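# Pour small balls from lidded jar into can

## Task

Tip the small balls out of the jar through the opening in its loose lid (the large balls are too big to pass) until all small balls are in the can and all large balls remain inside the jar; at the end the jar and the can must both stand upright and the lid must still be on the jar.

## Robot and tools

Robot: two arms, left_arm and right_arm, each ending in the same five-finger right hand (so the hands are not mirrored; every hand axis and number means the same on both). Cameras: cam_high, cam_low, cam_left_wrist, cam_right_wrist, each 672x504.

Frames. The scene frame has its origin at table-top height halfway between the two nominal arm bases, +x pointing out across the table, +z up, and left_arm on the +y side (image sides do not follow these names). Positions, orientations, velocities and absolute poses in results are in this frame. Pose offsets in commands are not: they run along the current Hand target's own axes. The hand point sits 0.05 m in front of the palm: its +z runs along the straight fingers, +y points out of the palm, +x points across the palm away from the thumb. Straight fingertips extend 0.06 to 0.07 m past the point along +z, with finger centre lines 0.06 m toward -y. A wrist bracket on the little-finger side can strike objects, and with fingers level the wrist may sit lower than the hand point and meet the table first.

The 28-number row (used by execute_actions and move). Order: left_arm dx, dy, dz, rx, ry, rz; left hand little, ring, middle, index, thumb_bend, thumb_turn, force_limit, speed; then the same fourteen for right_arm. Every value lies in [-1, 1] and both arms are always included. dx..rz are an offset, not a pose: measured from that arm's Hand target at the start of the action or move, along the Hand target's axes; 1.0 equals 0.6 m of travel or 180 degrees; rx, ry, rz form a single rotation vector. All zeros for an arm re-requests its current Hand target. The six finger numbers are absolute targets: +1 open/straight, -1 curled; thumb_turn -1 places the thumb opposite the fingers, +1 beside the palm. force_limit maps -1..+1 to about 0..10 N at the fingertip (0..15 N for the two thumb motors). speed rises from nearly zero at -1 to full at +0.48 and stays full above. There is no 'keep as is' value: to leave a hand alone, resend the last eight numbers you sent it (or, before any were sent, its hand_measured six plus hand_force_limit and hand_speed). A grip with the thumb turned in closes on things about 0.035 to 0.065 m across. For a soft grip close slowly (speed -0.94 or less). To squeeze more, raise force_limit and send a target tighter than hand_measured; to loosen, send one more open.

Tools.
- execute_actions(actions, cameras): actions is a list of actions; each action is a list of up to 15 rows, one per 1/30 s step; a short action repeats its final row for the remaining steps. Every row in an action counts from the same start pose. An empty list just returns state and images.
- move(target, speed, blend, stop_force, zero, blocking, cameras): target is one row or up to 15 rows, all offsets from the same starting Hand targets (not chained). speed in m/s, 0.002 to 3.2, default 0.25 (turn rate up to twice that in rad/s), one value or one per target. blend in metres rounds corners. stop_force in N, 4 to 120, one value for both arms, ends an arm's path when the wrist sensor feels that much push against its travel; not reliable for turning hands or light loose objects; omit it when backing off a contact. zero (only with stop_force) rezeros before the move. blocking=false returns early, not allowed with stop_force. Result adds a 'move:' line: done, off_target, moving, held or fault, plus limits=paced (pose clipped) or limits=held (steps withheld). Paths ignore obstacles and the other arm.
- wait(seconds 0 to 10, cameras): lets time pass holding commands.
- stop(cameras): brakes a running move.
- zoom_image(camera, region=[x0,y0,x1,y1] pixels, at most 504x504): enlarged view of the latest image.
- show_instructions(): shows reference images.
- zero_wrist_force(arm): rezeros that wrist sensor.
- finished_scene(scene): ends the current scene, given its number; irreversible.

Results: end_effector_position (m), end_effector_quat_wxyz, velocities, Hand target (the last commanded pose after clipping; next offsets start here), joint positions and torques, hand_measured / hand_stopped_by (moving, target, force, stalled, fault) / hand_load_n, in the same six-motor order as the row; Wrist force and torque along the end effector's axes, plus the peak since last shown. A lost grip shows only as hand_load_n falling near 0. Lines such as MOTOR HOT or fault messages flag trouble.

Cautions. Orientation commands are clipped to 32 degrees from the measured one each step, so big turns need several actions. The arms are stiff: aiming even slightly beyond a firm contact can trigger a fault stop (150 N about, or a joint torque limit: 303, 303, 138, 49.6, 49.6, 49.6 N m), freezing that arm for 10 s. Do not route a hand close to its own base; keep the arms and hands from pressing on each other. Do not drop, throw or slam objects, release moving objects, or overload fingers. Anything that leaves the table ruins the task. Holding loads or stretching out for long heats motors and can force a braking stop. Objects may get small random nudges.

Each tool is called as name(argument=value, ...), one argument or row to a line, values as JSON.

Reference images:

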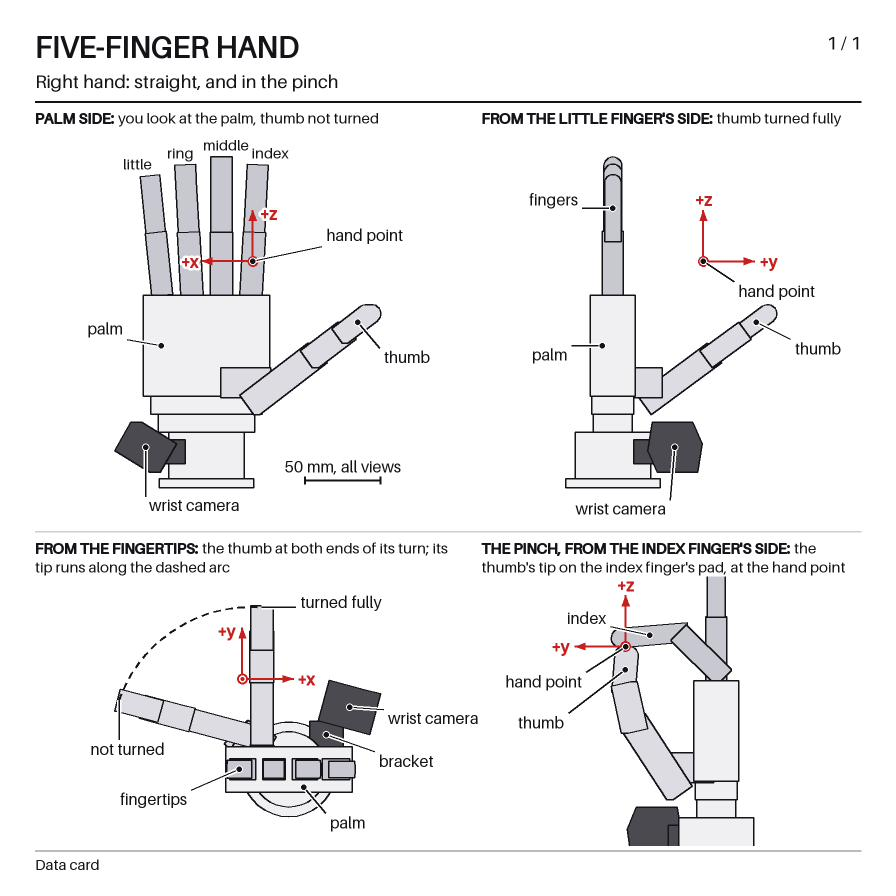

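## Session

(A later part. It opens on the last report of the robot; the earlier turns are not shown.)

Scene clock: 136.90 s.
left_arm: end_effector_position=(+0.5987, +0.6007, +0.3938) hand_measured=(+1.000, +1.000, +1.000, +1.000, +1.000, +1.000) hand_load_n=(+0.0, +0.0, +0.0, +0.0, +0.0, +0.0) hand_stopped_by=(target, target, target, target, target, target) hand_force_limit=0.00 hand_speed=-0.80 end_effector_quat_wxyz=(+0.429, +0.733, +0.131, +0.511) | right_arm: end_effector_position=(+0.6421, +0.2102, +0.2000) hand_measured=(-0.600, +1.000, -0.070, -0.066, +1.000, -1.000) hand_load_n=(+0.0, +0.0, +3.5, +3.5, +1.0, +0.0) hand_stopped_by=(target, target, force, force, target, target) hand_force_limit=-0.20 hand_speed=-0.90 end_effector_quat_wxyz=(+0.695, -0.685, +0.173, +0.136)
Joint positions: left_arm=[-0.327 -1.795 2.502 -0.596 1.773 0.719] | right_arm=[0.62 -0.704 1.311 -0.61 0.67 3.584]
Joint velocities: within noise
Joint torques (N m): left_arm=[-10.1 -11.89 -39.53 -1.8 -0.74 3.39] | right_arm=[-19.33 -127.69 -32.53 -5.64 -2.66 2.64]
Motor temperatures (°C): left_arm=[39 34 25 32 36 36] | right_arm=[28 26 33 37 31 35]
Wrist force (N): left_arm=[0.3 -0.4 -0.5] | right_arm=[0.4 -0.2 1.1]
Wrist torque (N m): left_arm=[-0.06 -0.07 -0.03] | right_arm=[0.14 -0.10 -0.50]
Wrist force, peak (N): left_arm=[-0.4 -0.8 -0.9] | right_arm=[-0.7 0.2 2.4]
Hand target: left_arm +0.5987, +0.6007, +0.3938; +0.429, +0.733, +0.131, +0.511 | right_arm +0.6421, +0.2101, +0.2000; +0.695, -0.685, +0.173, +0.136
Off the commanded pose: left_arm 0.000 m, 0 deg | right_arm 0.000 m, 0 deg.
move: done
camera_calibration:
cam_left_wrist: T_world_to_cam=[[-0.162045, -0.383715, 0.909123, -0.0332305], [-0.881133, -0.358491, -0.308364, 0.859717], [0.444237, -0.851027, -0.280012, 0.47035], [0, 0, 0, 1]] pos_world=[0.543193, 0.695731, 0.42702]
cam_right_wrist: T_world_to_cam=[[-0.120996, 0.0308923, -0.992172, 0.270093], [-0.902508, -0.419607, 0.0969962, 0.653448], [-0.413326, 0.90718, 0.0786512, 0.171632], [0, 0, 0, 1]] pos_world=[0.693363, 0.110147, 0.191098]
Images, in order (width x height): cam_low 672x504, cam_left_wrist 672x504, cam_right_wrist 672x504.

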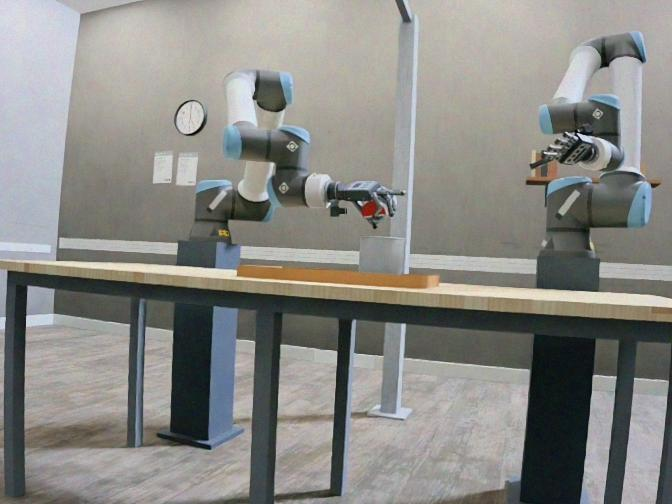

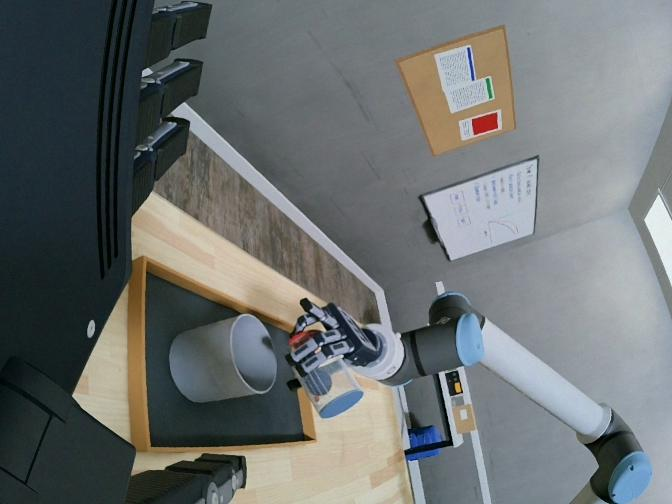

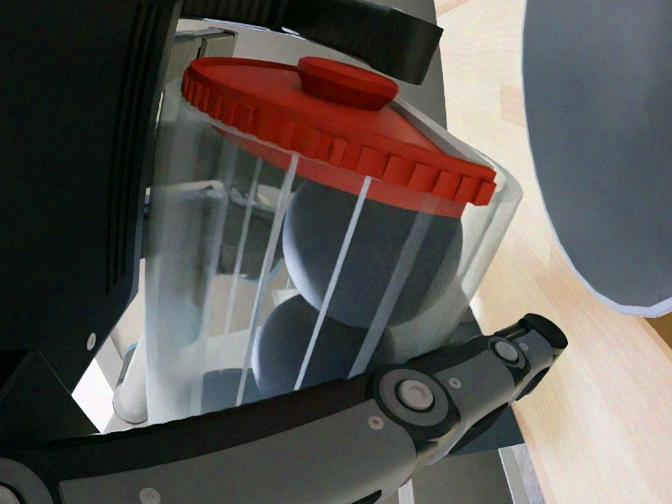

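move(
  target=[
    [0,0,0,0,0,0,1,1,1,1,1,1,0,-0.8,0,0,0.04,0,0,-0.15,-0.6,1,-0.9,-0.9,1,-1,-0.2,-0.9],
    [0,0,0,0,0,0,1,1,1,1,1,1,0,-0.8,0,0,-0.04,0,0,0,-0.6,1,-0.9,-0.9,1,-1,-0.2,-0.9],
    [0,0,0,0,0,0,1,1,1,1,1,1,0,-0.8,0,0,0.04,0,0,-0.15,-0.6,1,-0.9,-0.9,1,-1,-0.2,-0.9],
    [0,0,0,0,0,0,1,1,1,1,1,1,0,-0.8,0,0,-0.04,0,0,0,-0.6,1,-0.9,-0.9,1,-1,-0.2,-0.9],
    [0,0,0,0,0,0,1,1,1,1,1,1,0,-0.8,0.0,0,0.04,0,0,0,-0.6,1,-0.9,-0.9,1,-1,-0.2,-0.9],
    [0,0,0,0,0,0,1,1,1,1,1,1,0,-0.8,0.02,0,-0.04,0,0,0.05,-0.6,1,-0.9,-0.9,1,-1,-0.2,-0.9],
    [0,0,0,0,0,0,1,1,1,1,1,1,0,-0.8,-0.01,0,0.04,0,0,0.05,-0.6,1,-0.9,-0.9,1,-1,-0.2,-0.9],
    [0,0,0,0,0,0,1,1,1,1,1,1,0,-0.8,0.02,0,-0.04,0,0,0.1,-0.6,1,-0.9,-0.9,1,-1,-0.2,-0.9],
    [0,0,0,0,0,0,1,1,1,1,1,1,0,-0.8,0.02,-0.015,0,0,0,0.12,-0.6,1,-0.9,-0.9,1,-1,-0.2,-0.9],
  ],
  speed=0.5,
  cameras=["cam_low","cam_left_wrist","cam_right_wrist"],
)

zoom_image(
  camera="cam_left_wrist",
  region=[230, 280, 380, 420],
)

Scene clock: 142.27 s.
left_arm: end_effector_position=(+0.5987, +0.6007, +0.3938) hand_measured=(+1.000, +1.000, +1.000, +1.000, +1.000, +1.000) hand_load_n=(+0.0, +0.0, +0.0, +0.0, -0.5, +0.0) hand_stopped_by=(target, target, target, target, target, target) hand_force_limit=0.00 hand_speed=-0.80 end_effector_quat_wxyz=(+0.429, +0.733, +0.131, +0.511) | right_arm: end_effector_position=(+0.6567, +0.2092, +0.2030) hand_measured=(-0.600, +1.000, -0.070, -0.066, +1.000, -1.000) hand_load_n=(+0.5, +0.0, +3.5, +3.5, +1.0, -0.5) hand_stopped_by=(target, target, force, force, target, target) hand_force_limit=-0.20 hand_speed=-0.90 end_effector_quat_wxyz=(+0.657, -0.641, +0.298, +0.264)
Joint positions: left_arm=[-0.327 -1.795 2.502 -0.596 1.773 0.719] | right_arm=[0.603 -0.661 1.265 -0.608 0.653 3.961]
Joint velocities: within noise
Joint torques (N m): left_arm=[-12.75 -11.72 -37.87 -1.54 -0.62 3.08] | right_arm=[22.52 -91.78 -47.11 1.61 2.2 3.06]
Motor temperatures (°C): left_arm=[39 34 25 32 36 36] | right_arm=[28 26 33 37 31 35]
Wrist force (N): left_arm=[-0.1 -0.1 -0.1] | right_arm=[0.9 -0.7 0.6]
Wrist torque (N m): left_arm=[-0.03 -0.03 -0.03] | right_arm=[0.09 -0.13 -0.39]
Wrist force, peak (N): left_arm=[0.0 -0.2 -1.1] | right_arm=[0.1 0.0 2.8]
Hand target: left_arm +0.5987, +0.6007, +0.3938; +0.429, +0.733, +0.131, +0.511 | right_arm +0.6567, +0.2093, +0.2030; +0.657, -0.640, +0.298, +0.264
Off the commanded pose: left_arm 0.000 m, 0 deg | right_arm 0.000 m, 0 deg.
move: done
camera_calibration:
cam_left_wrist: T_world_to_cam=[[-0.162045, -0.383715, 0.909123, -0.0332305], [-0.881133, -0.358491, -0.308364, 0.859717], [0.444237, -0.851027, -0.280012, 0.47035], [0, 0, 0, 1]] pos_world=[0.543193, 0.695731, 0.42702]
cam_right_wrist: T_world_to_cam=[[-0.477093, 0.0497642, -0.877443, 0.481478], [-0.804955, -0.42547, 0.413549, 0.53892], [-0.352746, 0.903603, 0.243047, 0.105963], [0, 0, 0, 1]] pos_world=[0.700895, 0.109586, 0.173846]
Images, in order (width x height): cam_low 672x504, cam_left_wrist 672x504, cam_right_wrist 672x504.

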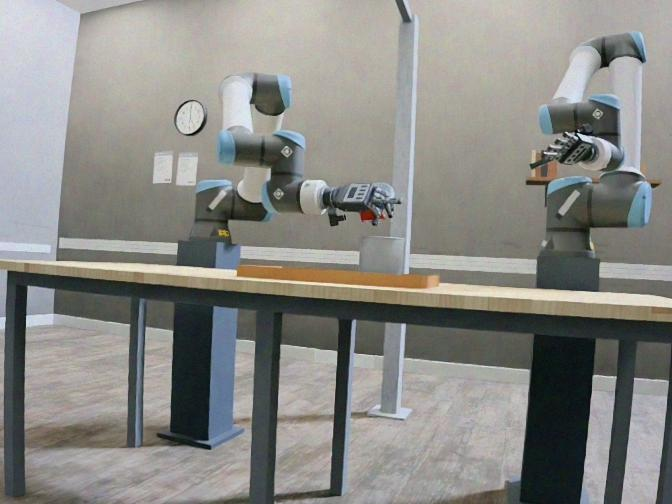

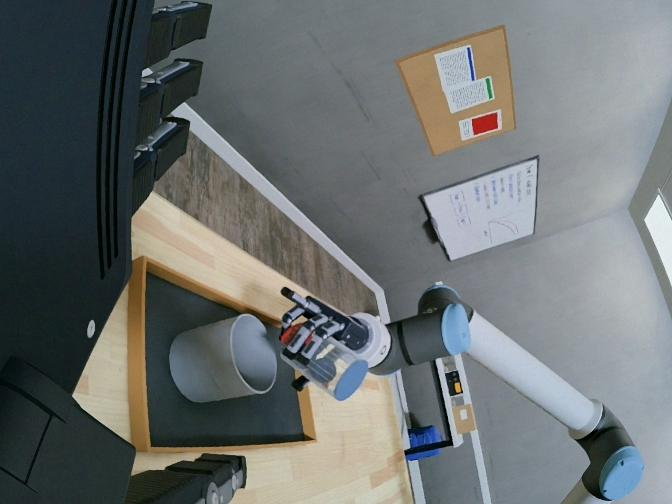

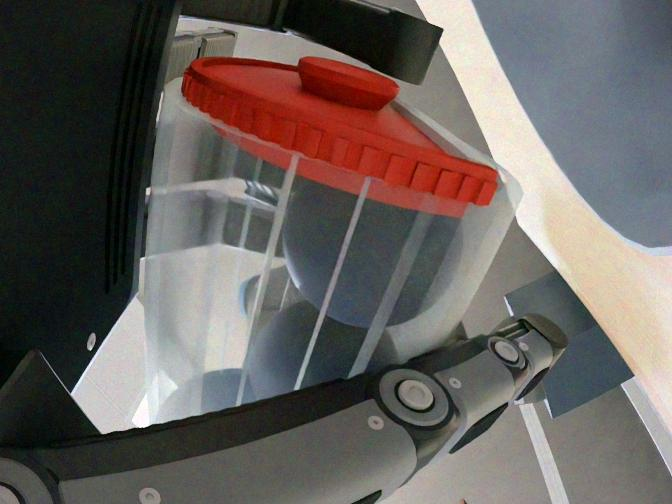

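Scaled by 3.360 from the camera's 672x504 image, which has a finer 960x720 frame.

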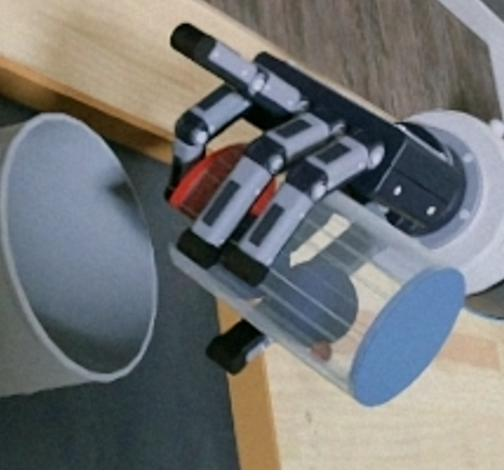

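move(
  target=[
    [0,0,0,0,0,0,1,1,1,1,1,1,0,-0.8,-0.0268,0.032,0.03,0,0,-0.6,-0.6,1,-0.9,-0.9,1,-1,-0.2,-0.9],
    [0,0,0,0,0,0,1,1,1,1,1,1,0,-0.8,0,0,0.03,0,0,0,-0.6,1,-0.9,-0.9,1,-1,-0.2,-0.9],
    [0,0,0,0,0,0,1,1,1,1,1,1,0,-0.8,0.03,0,0.075,0,0,0,-0.6,1,-0.9,-0.9,1,-1,-0.2,-0.9],
    [0,0,0,0,0,0,1,1,1,1,1,1,0,-0.8,-0.03,0,-0.015,0,0,0,-0.6,1,-0.9,-0.9,1,-1,-0.2,-0.9],
    [0,0,0,0,0,0,1,1,1,1,1,1,0,-0.8,0.03,0,0.075,0,0,0,-0.6,1,-0.9,-0.9,1,-1,-0.2,-0.9],
    [0,0,0,0,0,0,1,1,1,1,1,1,0,-0.8,-0.03,0,-0.015,0,0,0,-0.6,1,-0.9,-0.9,1,-1,-0.2,-0.9],
    [0,0,0,0,0,0,1,1,1,1,1,1,0,-0.8,0.03,0,-0.015,0,0,0,-0.6,1,-0.9,-0.9,1,-1,-0.2,-0.9],
    [0,0,0,0,0,0,1,1,1,1,1,1,0,-0.8,-0.03,0,0.075,0,0,0,-0.6,1,-0.9,-0.9,1,-1,-0.2,-0.9],
    [0,0,0,0,0,0,1,1,1,1,1,1,0,-0.8,0.03,0,-0.015,0,0,0,-0.6,1,-0.9,-0.9,1,-1,-0.2,-0.9],
    [0,0,0,0,0,0,1,1,1,1,1,1,0,-0.8,-0.03,0,0.075,0,0,0,-0.6,1,-0.9,-0.9,1,-1,-0.2,-0.9],
    [0,0,0,0,0,0,1,1,1,1,1,1,0,-0.8,0,0,0.03,0,0,0.02,-0.6,1,-0.9,-0.9,1,-1,-0.2,-0.9],
  ],
  speed=0.6,
  cameras=["cam_low","cam_left_wrist","cam_right_wrist"],
)

zoom_image(
  camera="cam_left_wrist",
  region=[230, 280, 380, 420],
)

Scene clock: 149.97 s.
left_arm: end_effector_position=(+0.5987, +0.6007, +0.3938) hand_measured=(+1.000, +1.000, +1.000, +1.000, +1.000, +1.000) hand_load_n=(+0.0, +0.0, -0.5, +0.0, +0.0, +0.0) hand_stopped_by=(target, target, target, target, target, target) hand_force_limit=0.00 hand_speed=-0.80 end_effector_quat_wxyz=(+0.429, +0.733, +0.131, +0.511) | right_arm: end_effector_position=(+0.6576, +0.2275, +0.2031) hand_measured=(-0.600, +1.000, -0.070, -0.066, +1.000, -1.000) hand_load_n=(+0.0, +0.0, +3.0, +3.5, +1.0, +0.0) hand_stopped_by=(target, target, force, force, target, target) hand_force_limit=-0.20 hand_speed=-0.90 end_effector_quat_wxyz=(+0.648, -0.631, +0.318, +0.284)
Joint positions: left_arm=[-0.327 -1.795 2.502 -0.596 1.773 0.719] | right_arm=[0.617 -0.636 1.224 -0.591 0.668 4.024]
Joint velocities: within noise
Joint torques (N m): left_arm=[-11.68 -11.73 -37.42 -1.04 -0.83 2.58] | right_arm=[-17.54 -92.86 -32.62 -5.16 -1.87 3.03]
Motor temperatures (°C): left_arm=[39 34 25 32 36 36] | right_arm=[28 26 33 37 31 35]
Wrist force (N): left_arm=[-0.3 -0.1 -0.7] | right_arm=[0.4 -0.1 0.6]
Wrist torque (N m): left_arm=[0.01 0.03 -0.04] | right_arm=[0.20 -0.06 -0.39]
Wrist force, peak (N): left_arm=[0.0 -0.4 -1.0] | right_arm=[2.4 -0.4 3.1]
Hand target: left_arm +0.5987, +0.6007, +0.3938; +0.429, +0.733, +0.131, +0.511 | right_arm +0.6577, +0.2273, +0.2031; +0.648, -0.631, +0.318, +0.284
Off the commanded pose: left_arm 0.000 m, 0 deg | right_arm 0.000 m, 0 deg.
move: done
camera_calibration:
cam_left_wrist: T_world_to_cam=[[-0.162045, -0.383715, 0.909123, -0.0332305], [-0.881133, -0.358491, -0.308364, 0.859717], [0.444237, -0.851027, -0.280012, 0.47035], [0, 0, 0, 1]] pos_world=[0.543193, 0.695731, 0.42702]
cam_right_wrist: T_world_to_cam=[[-0.531204, 0.0525676, -0.845612, 0.509599], [-0.777404, -0.427056, 0.461808, 0.519767], [-0.336847, 0.902696, 0.26772, 0.0745606], [0, 0, 0, 1]] pos_world=[0.699885, 0.127875, 0.170929]
Images, in order (width x height): cam_low 672x504, cam_left_wrist 672x504, cam_right_wrist 672x504.

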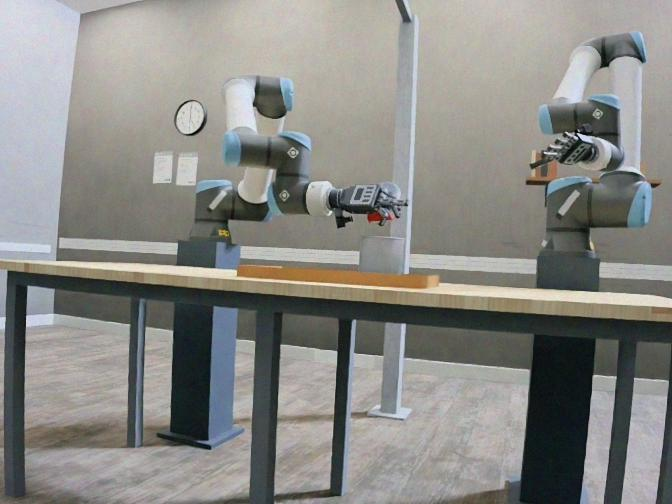

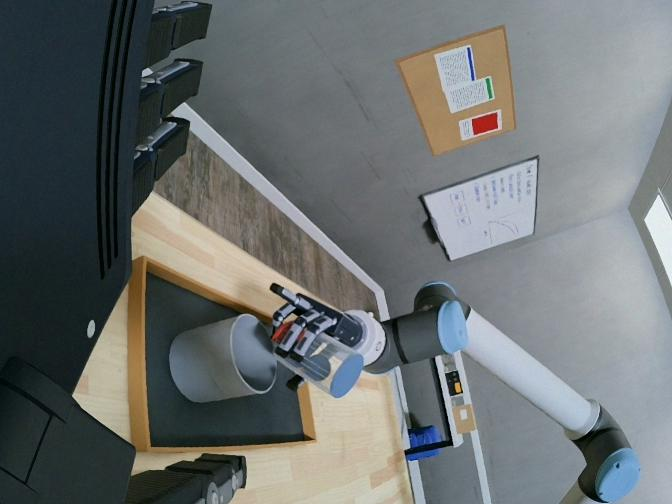

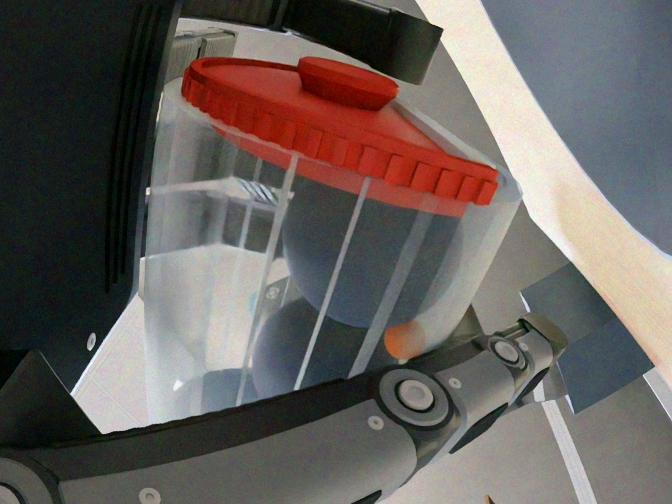

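Scaled by 3.360 from the camera's 672x504 image, which has a finer 960x720 frame.

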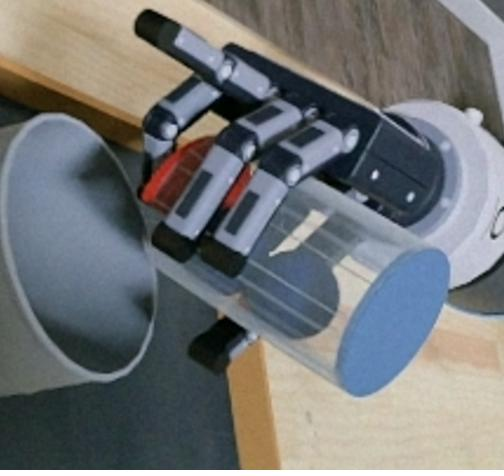

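move(
  target=[
    [0,0,0,0,0,0,1,1,1,1,1,1,0,-0.8,0,0.03,0.04,0,0,0.08,-0.6,1,-0.9,-0.9,1,-1,-0.2,-0.9],
    [0,0,0,0,0,0,1,1,1,1,1,1,0,-0.8,0,-0.02,-0.04,0,0,-0.15,-0.6,1,-0.9,-0.9,1,-1,-0.2,-0.9],
    [0,0,0,0,0,0,1,1,1,1,1,1,0,-0.8,0,0.03,-0.04,0,0,0.08,-0.6,1,-0.9,-0.9,1,-1,-0.2,-0.9],
    [0,0,0,0,0,0,1,1,1,1,1,1,0,-0.8,0,-0.02,0.04,0,0,-0.15,-0.6,1,-0.9,-0.9,1,-1,-0.2,-0.9],
    [0,0,0,0,0,0,1,1,1,1,1,1,0,-0.8,0,0.03,0.04,0,0,0.08,-0.6,1,-0.9,-0.9,1,-1,-0.2,-0.9],
    [0,0,0,0,0,0,1,1,1,1,1,1,0,-0.8,0,-0.02,-0.04,0,0,-0.15,-0.6,1,-0.9,-0.9,1,-1,-0.2,-0.9],
    [0,0,0,0,0,0,1,1,1,1,1,1,0,-0.8,-0.03,0,0.04,0,0,0,-0.6,1,-0.9,-0.9,1,-1,-0.2,-0.9],
    [0,0,0,0,0,0,1,1,1,1,1,1,0,-0.8,0.03,0,0.04,0,0,0,-0.6,1,-0.9,-0.9,1,-1,-0.2,-0.9],
    [0,0,0,0,0,0,1,1,1,1,1,1,0,-0.8,-0.03,0,-0.04,0,0,0,-0.6,1,-0.9,-0.9,1,-1,-0.2,-0.9],
    [0,0,0,0,0,0,1,1,1,1,1,1,0,-0.8,0.03,0,-0.04,0,0,0,-0.6,1,-0.9,-0.9,1,-1,-0.2,-0.9],
    [0,0,0,0,0,0,1,1,1,1,1,1,0,-0.8,-0.03,0,0.04,0,0,0,-0.6,1,-0.9,-0.9,1,-1,-0.2,-0.9],
    [0,0,0,0,0,0,1,1,1,1,1,1,0,-0.8,0,0,0,0,0,0,-0.6,1,-0.9,-0.9,1,-1,-0.2,-0.9],
  ],
  speed=0.7,
  cameras=["cam_low","cam_left_wrist","cam_right_wrist"],
)

zoom_image(
  camera="cam_left_wrist",
  region=[230, 280, 380, 420],
)

Scene clock: 157.77 s.
left_arm: end_effector_position=(+0.5987, +0.6007, +0.3938) hand_measured=(+1.000, +1.000, +1.000, +1.000, +1.000, +1.000) hand_load_n=(+0.0, +0.0, +0.0, +0.0, +0.0, -0.5) hand_stopped_by=(target, target, target, target, target, target) hand_force_limit=0.00 hand_speed=-0.80 end_effector_quat_wxyz=(+0.429, +0.733, +0.131, +0.511) | right_arm: end_effector_position=(+0.6576, +0.2276, +0.2032) hand_measured=(-0.600, +1.000, -0.070, -0.066, +1.000, -1.000) hand_load_n=(+0.5, +0.0, +3.0, +3.5, +1.0, -0.5) hand_stopped_by=(target, target, force, force, target, target) hand_force_limit=-0.20 hand_speed=-0.90 end_effector_quat_wxyz=(+0.648, -0.631, +0.318, +0.284)
Joint positions: left_arm=[-0.327 -1.795 2.502 -0.596 1.773 0.719] | right_arm=[0.618 -0.636 1.224 -0.591 0.668 4.024]
Joint velocities: within noise
Joint torques (N m): left_arm=[-10.42 -8.76 -37.64 -1.01 -0.63 2.55] | right_arm=[-16.09 -106.21 -32.87 -5.38 -2.16 -2.01]
Motor temperatures (°C): left_arm=[39 34 25 32 36 36] | right_arm=[28 26 33 37 31 35]
Wrist force (N): left_arm=[-0.1 0.1 -0.4] | right_arm=[0.4 -0.3 0.5]
Wrist torque (N m): left_arm=[0.01 -0.01 -0.03] | right_arm=[0.18 -0.05 -0.40]
Wrist force, peak (N): left_arm=[-0.2 -0.2 -1.3] | right_arm=[2.4 0.4 2.1]
Hand target: left_arm +0.5987, +0.6007, +0.3938; +0.429, +0.733, +0.131, +0.511 | right_arm +0.6577, +0.2273, +0.2031; +0.648, -0.631, +0.318, +0.284
Off the commanded pose: left_arm 0.000 m, 0 deg | right_arm 0.000 m, 0 deg.
move: done
camera_calibration:
cam_left_wrist: T_world_to_cam=[[-0.162045, -0.383715, 0.909123, -0.0332305], [-0.881133, -0.358491, -0.308364, 0.859717], [0.444237, -0.851027, -0.280012, 0.47035], [0, 0, 0, 1]] pos_world=[0.543193, 0.695731, 0.42702]
cam_right_wrist: T_world_to_cam=[[-0.53153, 0.0525354, -0.845409, 0.509733], [-0.777222, -0.427047, 0.462122, 0.519594], [-0.336752, 0.902702, 0.26782, 0.0742623], [0, 0, 0, 1]] pos_world=[0.699786, 0.128076, 0.170929]
Images, in order (width x height): cam_low 672x504, cam_left_wrist 672x504, cam_right_wrist 672x504.

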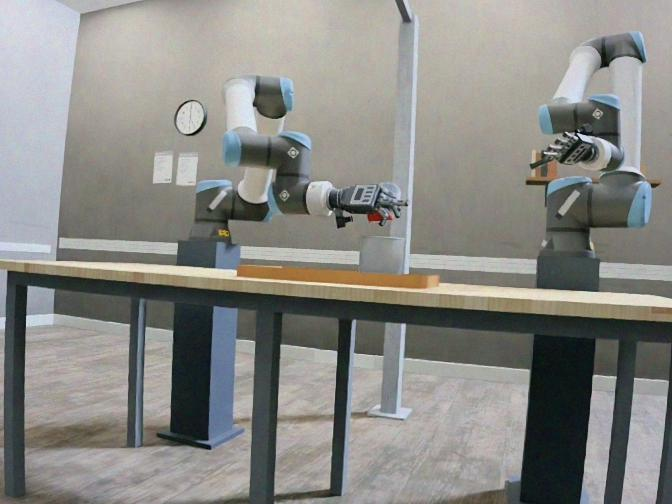

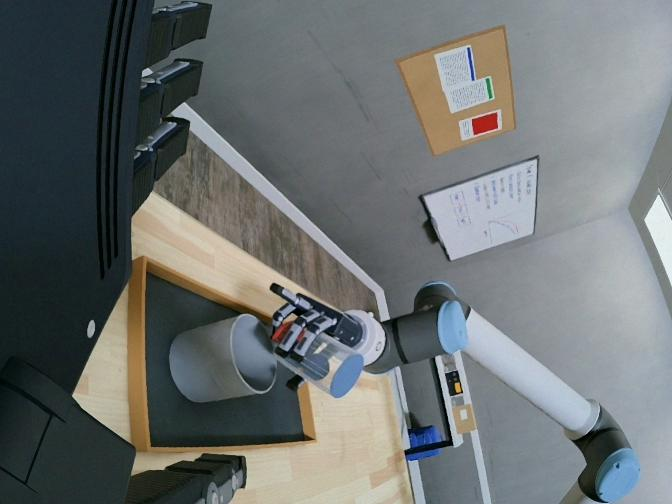

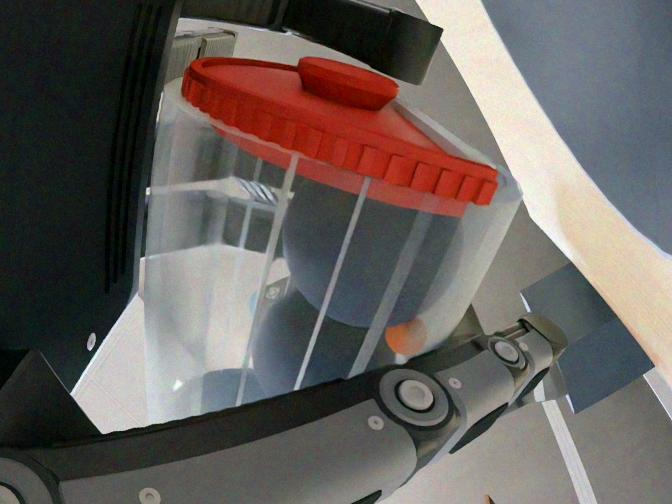

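Scaled by 3.360 from the camera's 672x504 image, which has a finer 960x720 frame.

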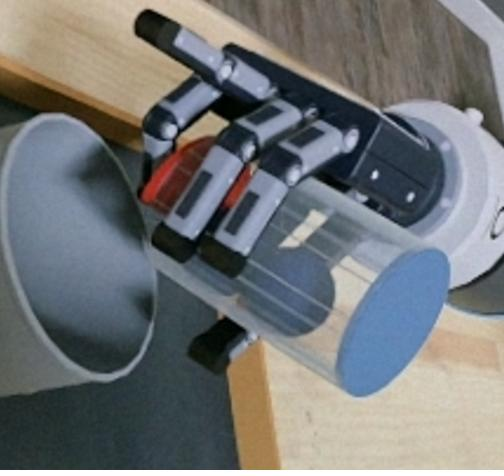

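move(
  target=[
    [0,0,0,0,0,0,1,1,1,1,1,1,0,-0.8,-0.015,-0.119,0,0,0,0.26,-0.6,1,-0.9,-0.9,1,-1,-0.2,-0.9],
    [0,0,0,0,0,0,1,1,1,1,1,1,0,-0.8,-0.015,-0.119,0.03,0,0,0.26,-0.6,1,-0.9,-0.9,1,-1,-0.2,-0.9],
    [0,0,0,0,0,0,1,1,1,1,1,1,0,-0.8,-0.015,-0.119,-0.03,0,0,0.26,-0.6,1,-0.9,-0.9,1,-1,-0.2,-0.9],
    [0,0,0,0,0,0,1,1,1,1,1,1,0,-0.8,-0.027,-0.02,0,0,0,0,-0.6,1,-0.9,-0.9,1,-1,-0.2,-0.9],
    [0,0,0,0,0,0,1,1,1,1,1,1,0,-0.8,-0.015,-0.119,0.02,0,0,0.26,-0.6,1,-0.9,-0.9,1,-1,-0.2,-0.9],
    [0,0,0,0,0,0,1,1,1,1,1,1,0,-0.8,-0.015,-0.119,-0.03,0,0,0.26,-0.6,1,-0.9,-0.9,1,-1,-0.2,-0.9],
    [0,0,0,0,0,0,1,1,1,1,1,1,0,-0.8,-0.027,-0.02,0,0,0,0,-0.6,1,-0.9,-0.9,1,-1,-0.2,-0.9],
  ],
  speed=0.5,
  cameras=["cam_low","cam_left_wrist","cam_right_wrist"],
)

zoom_image(
  camera="cam_left_wrist",
  region=[230, 280, 380, 420],
)

Scene clock: 164.47 s.
left_arm: end_effector_position=(+0.5987, +0.6007, +0.3938) hand_measured=(+1.000, +1.000, +1.000, +1.000, +1.000, +1.000) hand_load_n=(+0.0, +0.0, +0.0, +0.0, +0.0, +0.0) hand_stopped_by=(target, target, target, target, target, target) hand_force_limit=0.00 hand_speed=-0.80 end_effector_quat_wxyz=(+0.429, +0.733, +0.131, +0.511) | right_arm: end_effector_position=(+0.6566, +0.2273, +0.2232) hand_measured=(-0.600, +1.000, -0.070, -0.066, +1.000, -1.000) hand_load_n=(+0.0, +0.0, +3.0, +3.0, +1.0, +0.0) hand_stopped_by=(target, target, force, force, target, target) hand_force_limit=-0.20 hand_speed=-0.90 end_effector_quat_wxyz=(+0.648, -0.631, +0.318, +0.284)
Joint positions: left_arm=[-0.327 -1.795 2.502 -0.596 1.773 0.719] | right_arm=[0.618 -0.656 1.223 -0.57 0.668 4.025]
Joint velocities: within noise
Joint torques (N m): left_arm=[-12.32 -10.53 -37.24 -0.66 -1.19 2.5] | right_arm=[22.72 -130.23 -48.7 1.61 1.71 -3.36]
Motor temperatures (°C): left_arm=[39 34 25 32 36 36] | right_arm=[28 26 33 37 31 35]
Wrist force (N): left_arm=[-0.2 -0.3 -0.5] | right_arm=[0.6 -0.3 0.7]
Wrist torque (N m): left_arm=[-0.02 0.00 -0.05] | right_arm=[0.16 -0.07 -0.40]
Wrist force, peak (N): left_arm=[-0.3 0.2 -1.0] | right_arm=[1.4 -1.3 2.4]
Hand target: left_arm +0.5987, +0.6007, +0.3938; +0.429, +0.733, +0.131, +0.511 | right_arm +0.6566, +0.2273, +0.2232; +0.648, -0.631, +0.318, +0.284
Off the commanded pose: left_arm 0.000 m, 0 deg | right_arm 0.000 m, 0 deg.
move: done
camera_calibration:
cam_left_wrist: T_world_to_cam=[[-0.162045, -0.383715, 0.909123, -0.0332305], [-0.881133, -0.358491, -0.308364, 0.859717], [0.444237, -0.851027, -0.280012, 0.47035], [0, 0, 0, 1]] pos_world=[0.543193, 0.695731, 0.42702]
cam_right_wrist: T_world_to_cam=[[-0.531747, 0.0527543, -0.845258, 0.526359], [-0.77711, -0.427149, 0.462216, 0.509395], [-0.336668, 0.902641, 0.268131, 0.0687372], [0, 0, 0, 1]] pos_world=[0.698887, 0.127775, 0.191029]
Images, in order (width x height): cam_low 672x504, cam_left_wrist 672x504, cam_right_wrist 672x504.

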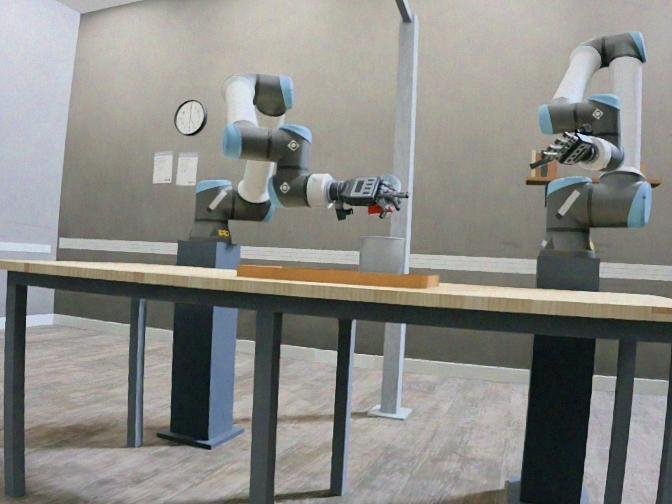

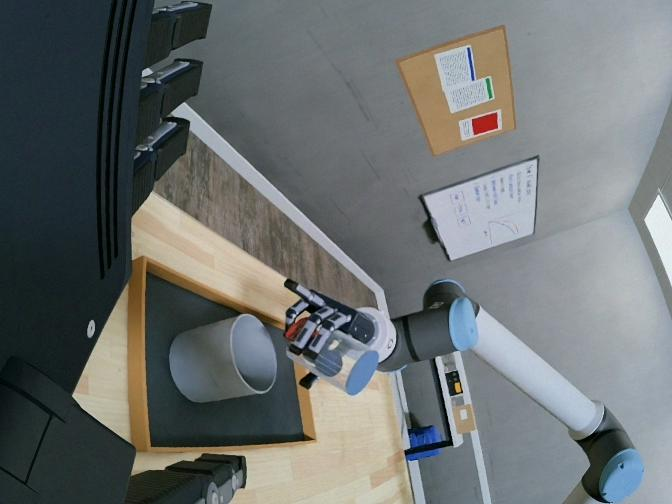

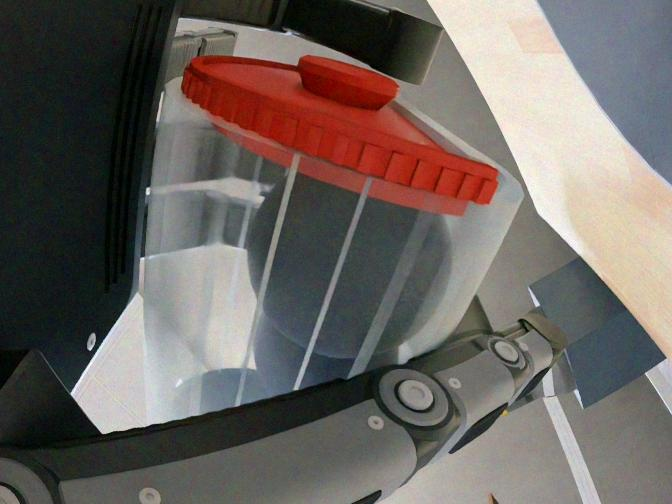

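Scaled by 3.360 from the camera's 672x504 image, which has a finer 960x720 frame.

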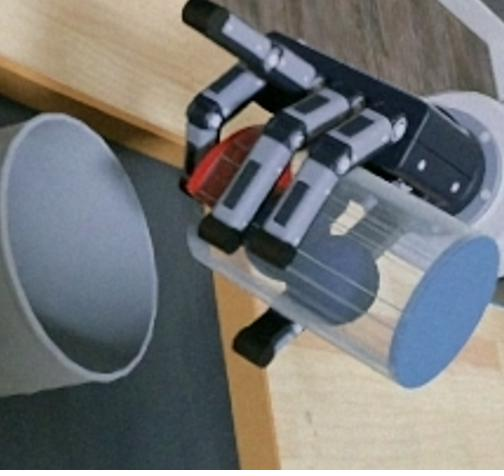

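move(
  target=[
    [0,0,0,0,0,0,1,1,1,1,1,1,0,-0.8,-0.03,0.0,0,0,0,-0.397,-0.6,1,-0.9,-0.9,1,-1,-0.2,-0.9],
    [0,0,0,0,0,0,1,1,1,1,1,1,0,-0.8,-0.088,-0.013,0,0,0,-0.797,-0.6,1,-0.9,-0.9,1,-1,-0.2,-0.9],
  ],
  speed=0.4,
)

zoom_image(
  camera="cam_left_wrist",
  region=[270, 320, 420, 460],
)

zoom_image(
  camera="cam_high",
  region=[340, 150, 440, 225],
)

zoom_image(
  camera="cam_low",
  region=[320, 140, 440, 230],
)

Scene clock: 169.07 s.
left_arm: end_effector_position=(+0.5987, +0.6007, +0.3938) hand_measured=(+1.000, +1.000, +1.000, +1.000, +1.000, +1.000) hand_load_n=(+0.0, +0.0, +0.0, +0.0, +0.0, +0.0) hand_stopped_by=(target, target, target, target, target, target) hand_force_limit=0.00 hand_speed=-0.80 end_effector_quat_wxyz=(+0.429, +0.733, +0.131, +0.511) | right_arm: end_effector_position=(+0.6290, +0.2287, +0.2689) hand_measured=(-0.600, +1.000, -0.070, -0.066, +1.000, -1.000) hand_load_n=(+0.0, +0.0, +3.0, +3.0, +1.0, +1.5) hand_stopped_by=(target, target, force, force, target, target) hand_force_limit=-0.20 hand_speed=-0.90 end_effector_quat_wxyz=(+0.473, -0.500, -0.499, -0.526)
Joint positions: left_arm=[-0.327 -1.795 2.502 -0.596 1.773 0.719] | right_arm=[0.73 -0.846 1.468 -0.625 0.78 1.52]
Joint velocities: within noise
Joint torques (N m): left_arm=[-10.74 -8.46 -36.26 -0.55 -1.03 2.56] | right_arm=[24.87 -79.57 -45 1.71 1.89 -3.27]
Motor temperatures (°C): left_arm=[39 34 25 32 36 36] | right_arm=[28 26 33 37 31 35]
Wrist force (N): left_arm=[0.1 -0.5 -0.4] | right_arm=[-0.4 -0.2 1.7]
Wrist torque (N m): left_arm=[-0.06 -0.04 -0.03] | right_arm=[0.04 -0.16 -0.37]
Wrist force, peak (N): left_arm=[0.0 -0.3 -1.1] | right_arm=[-0.9 0.0 2.3]
Hand target: left_arm +0.5987, +0.6007, +0.3938; +0.429, +0.733, +0.131, +0.511 | right_arm +0.6290, +0.2287, +0.2689; +0.473, -0.500, -0.499, -0.526
Off the commanded pose: left_arm 0.000 m, 0 deg | right_arm 0.000 m, 0 deg.
move: done
camera_calibration:
cam_left_wrist: T_world_to_cam=[[-0.162045, -0.383715, 0.909123, -0.0332305], [-0.881133, -0.358491, -0.308364, 0.859717], [0.444237, -0.851027, -0.280012, 0.47035], [0, 0, 0, 1]] pos_world=[0.543193, 0.695731, 0.42702]
cam_right_wrist: T_world_to_cam=[[0.931996, -0.0279812, 0.361388, -0.676595], [0.3041, -0.482197, -0.821589, 0.145093], [0.197249, 0.875616, -0.440896, -0.093062], [0, 0, 0, 1]] pos_world=[0.604818, 0.132518, 0.322689]

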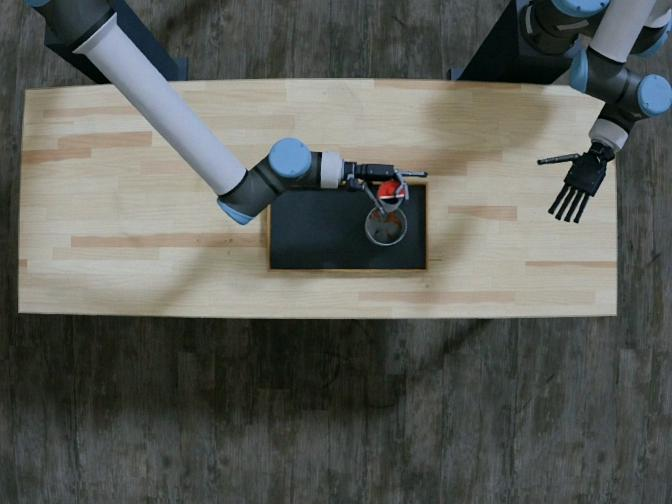

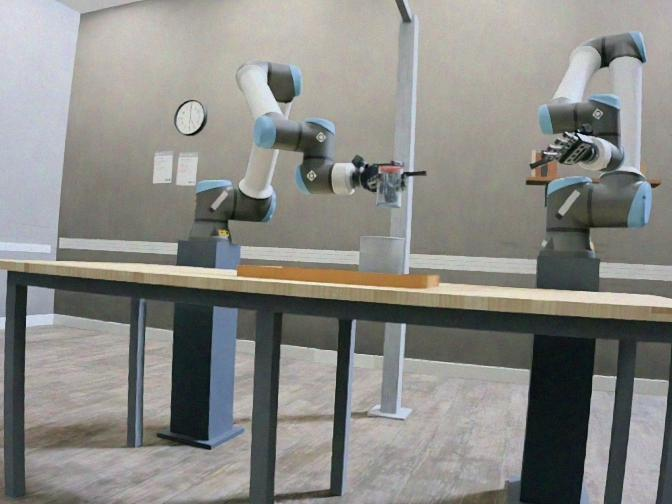

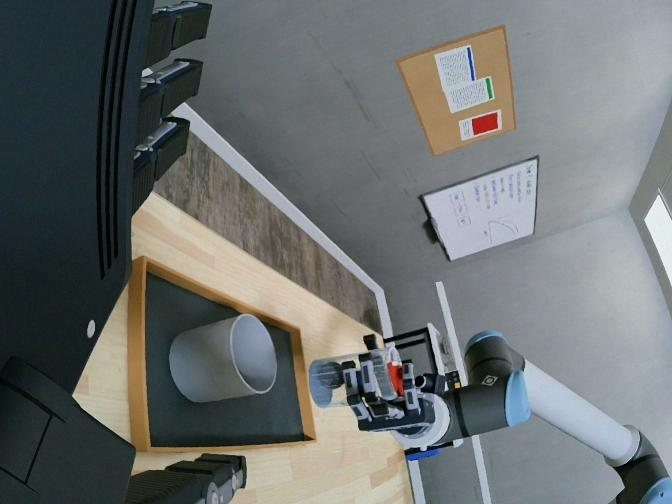

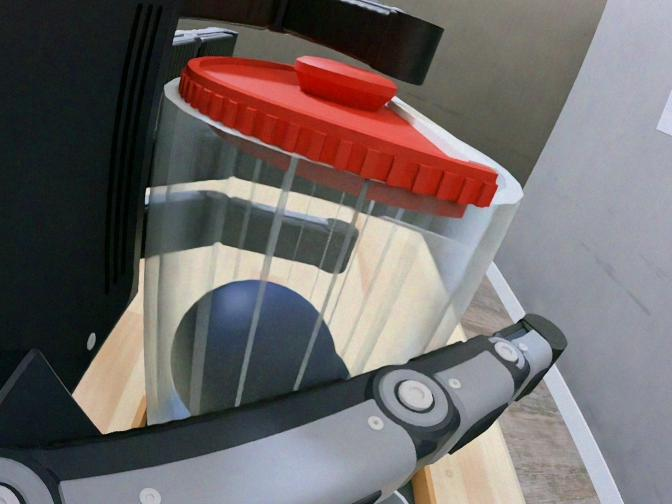

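Scaled by 3.360 from the camera's 672x504 image, which has a finer 960x720 frame.

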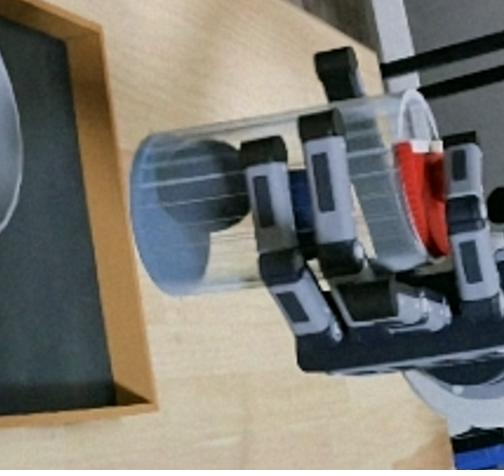

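Scaled by 5.040.

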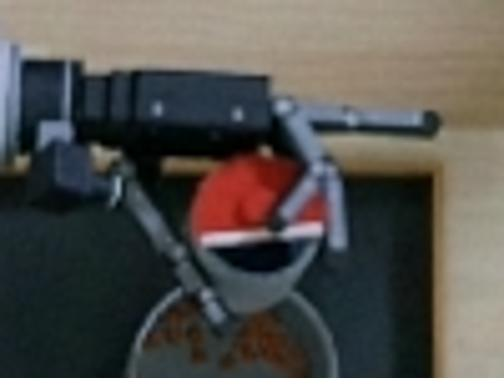

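Scaled by 4.200.

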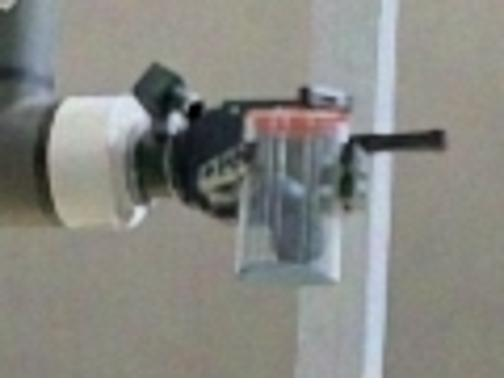

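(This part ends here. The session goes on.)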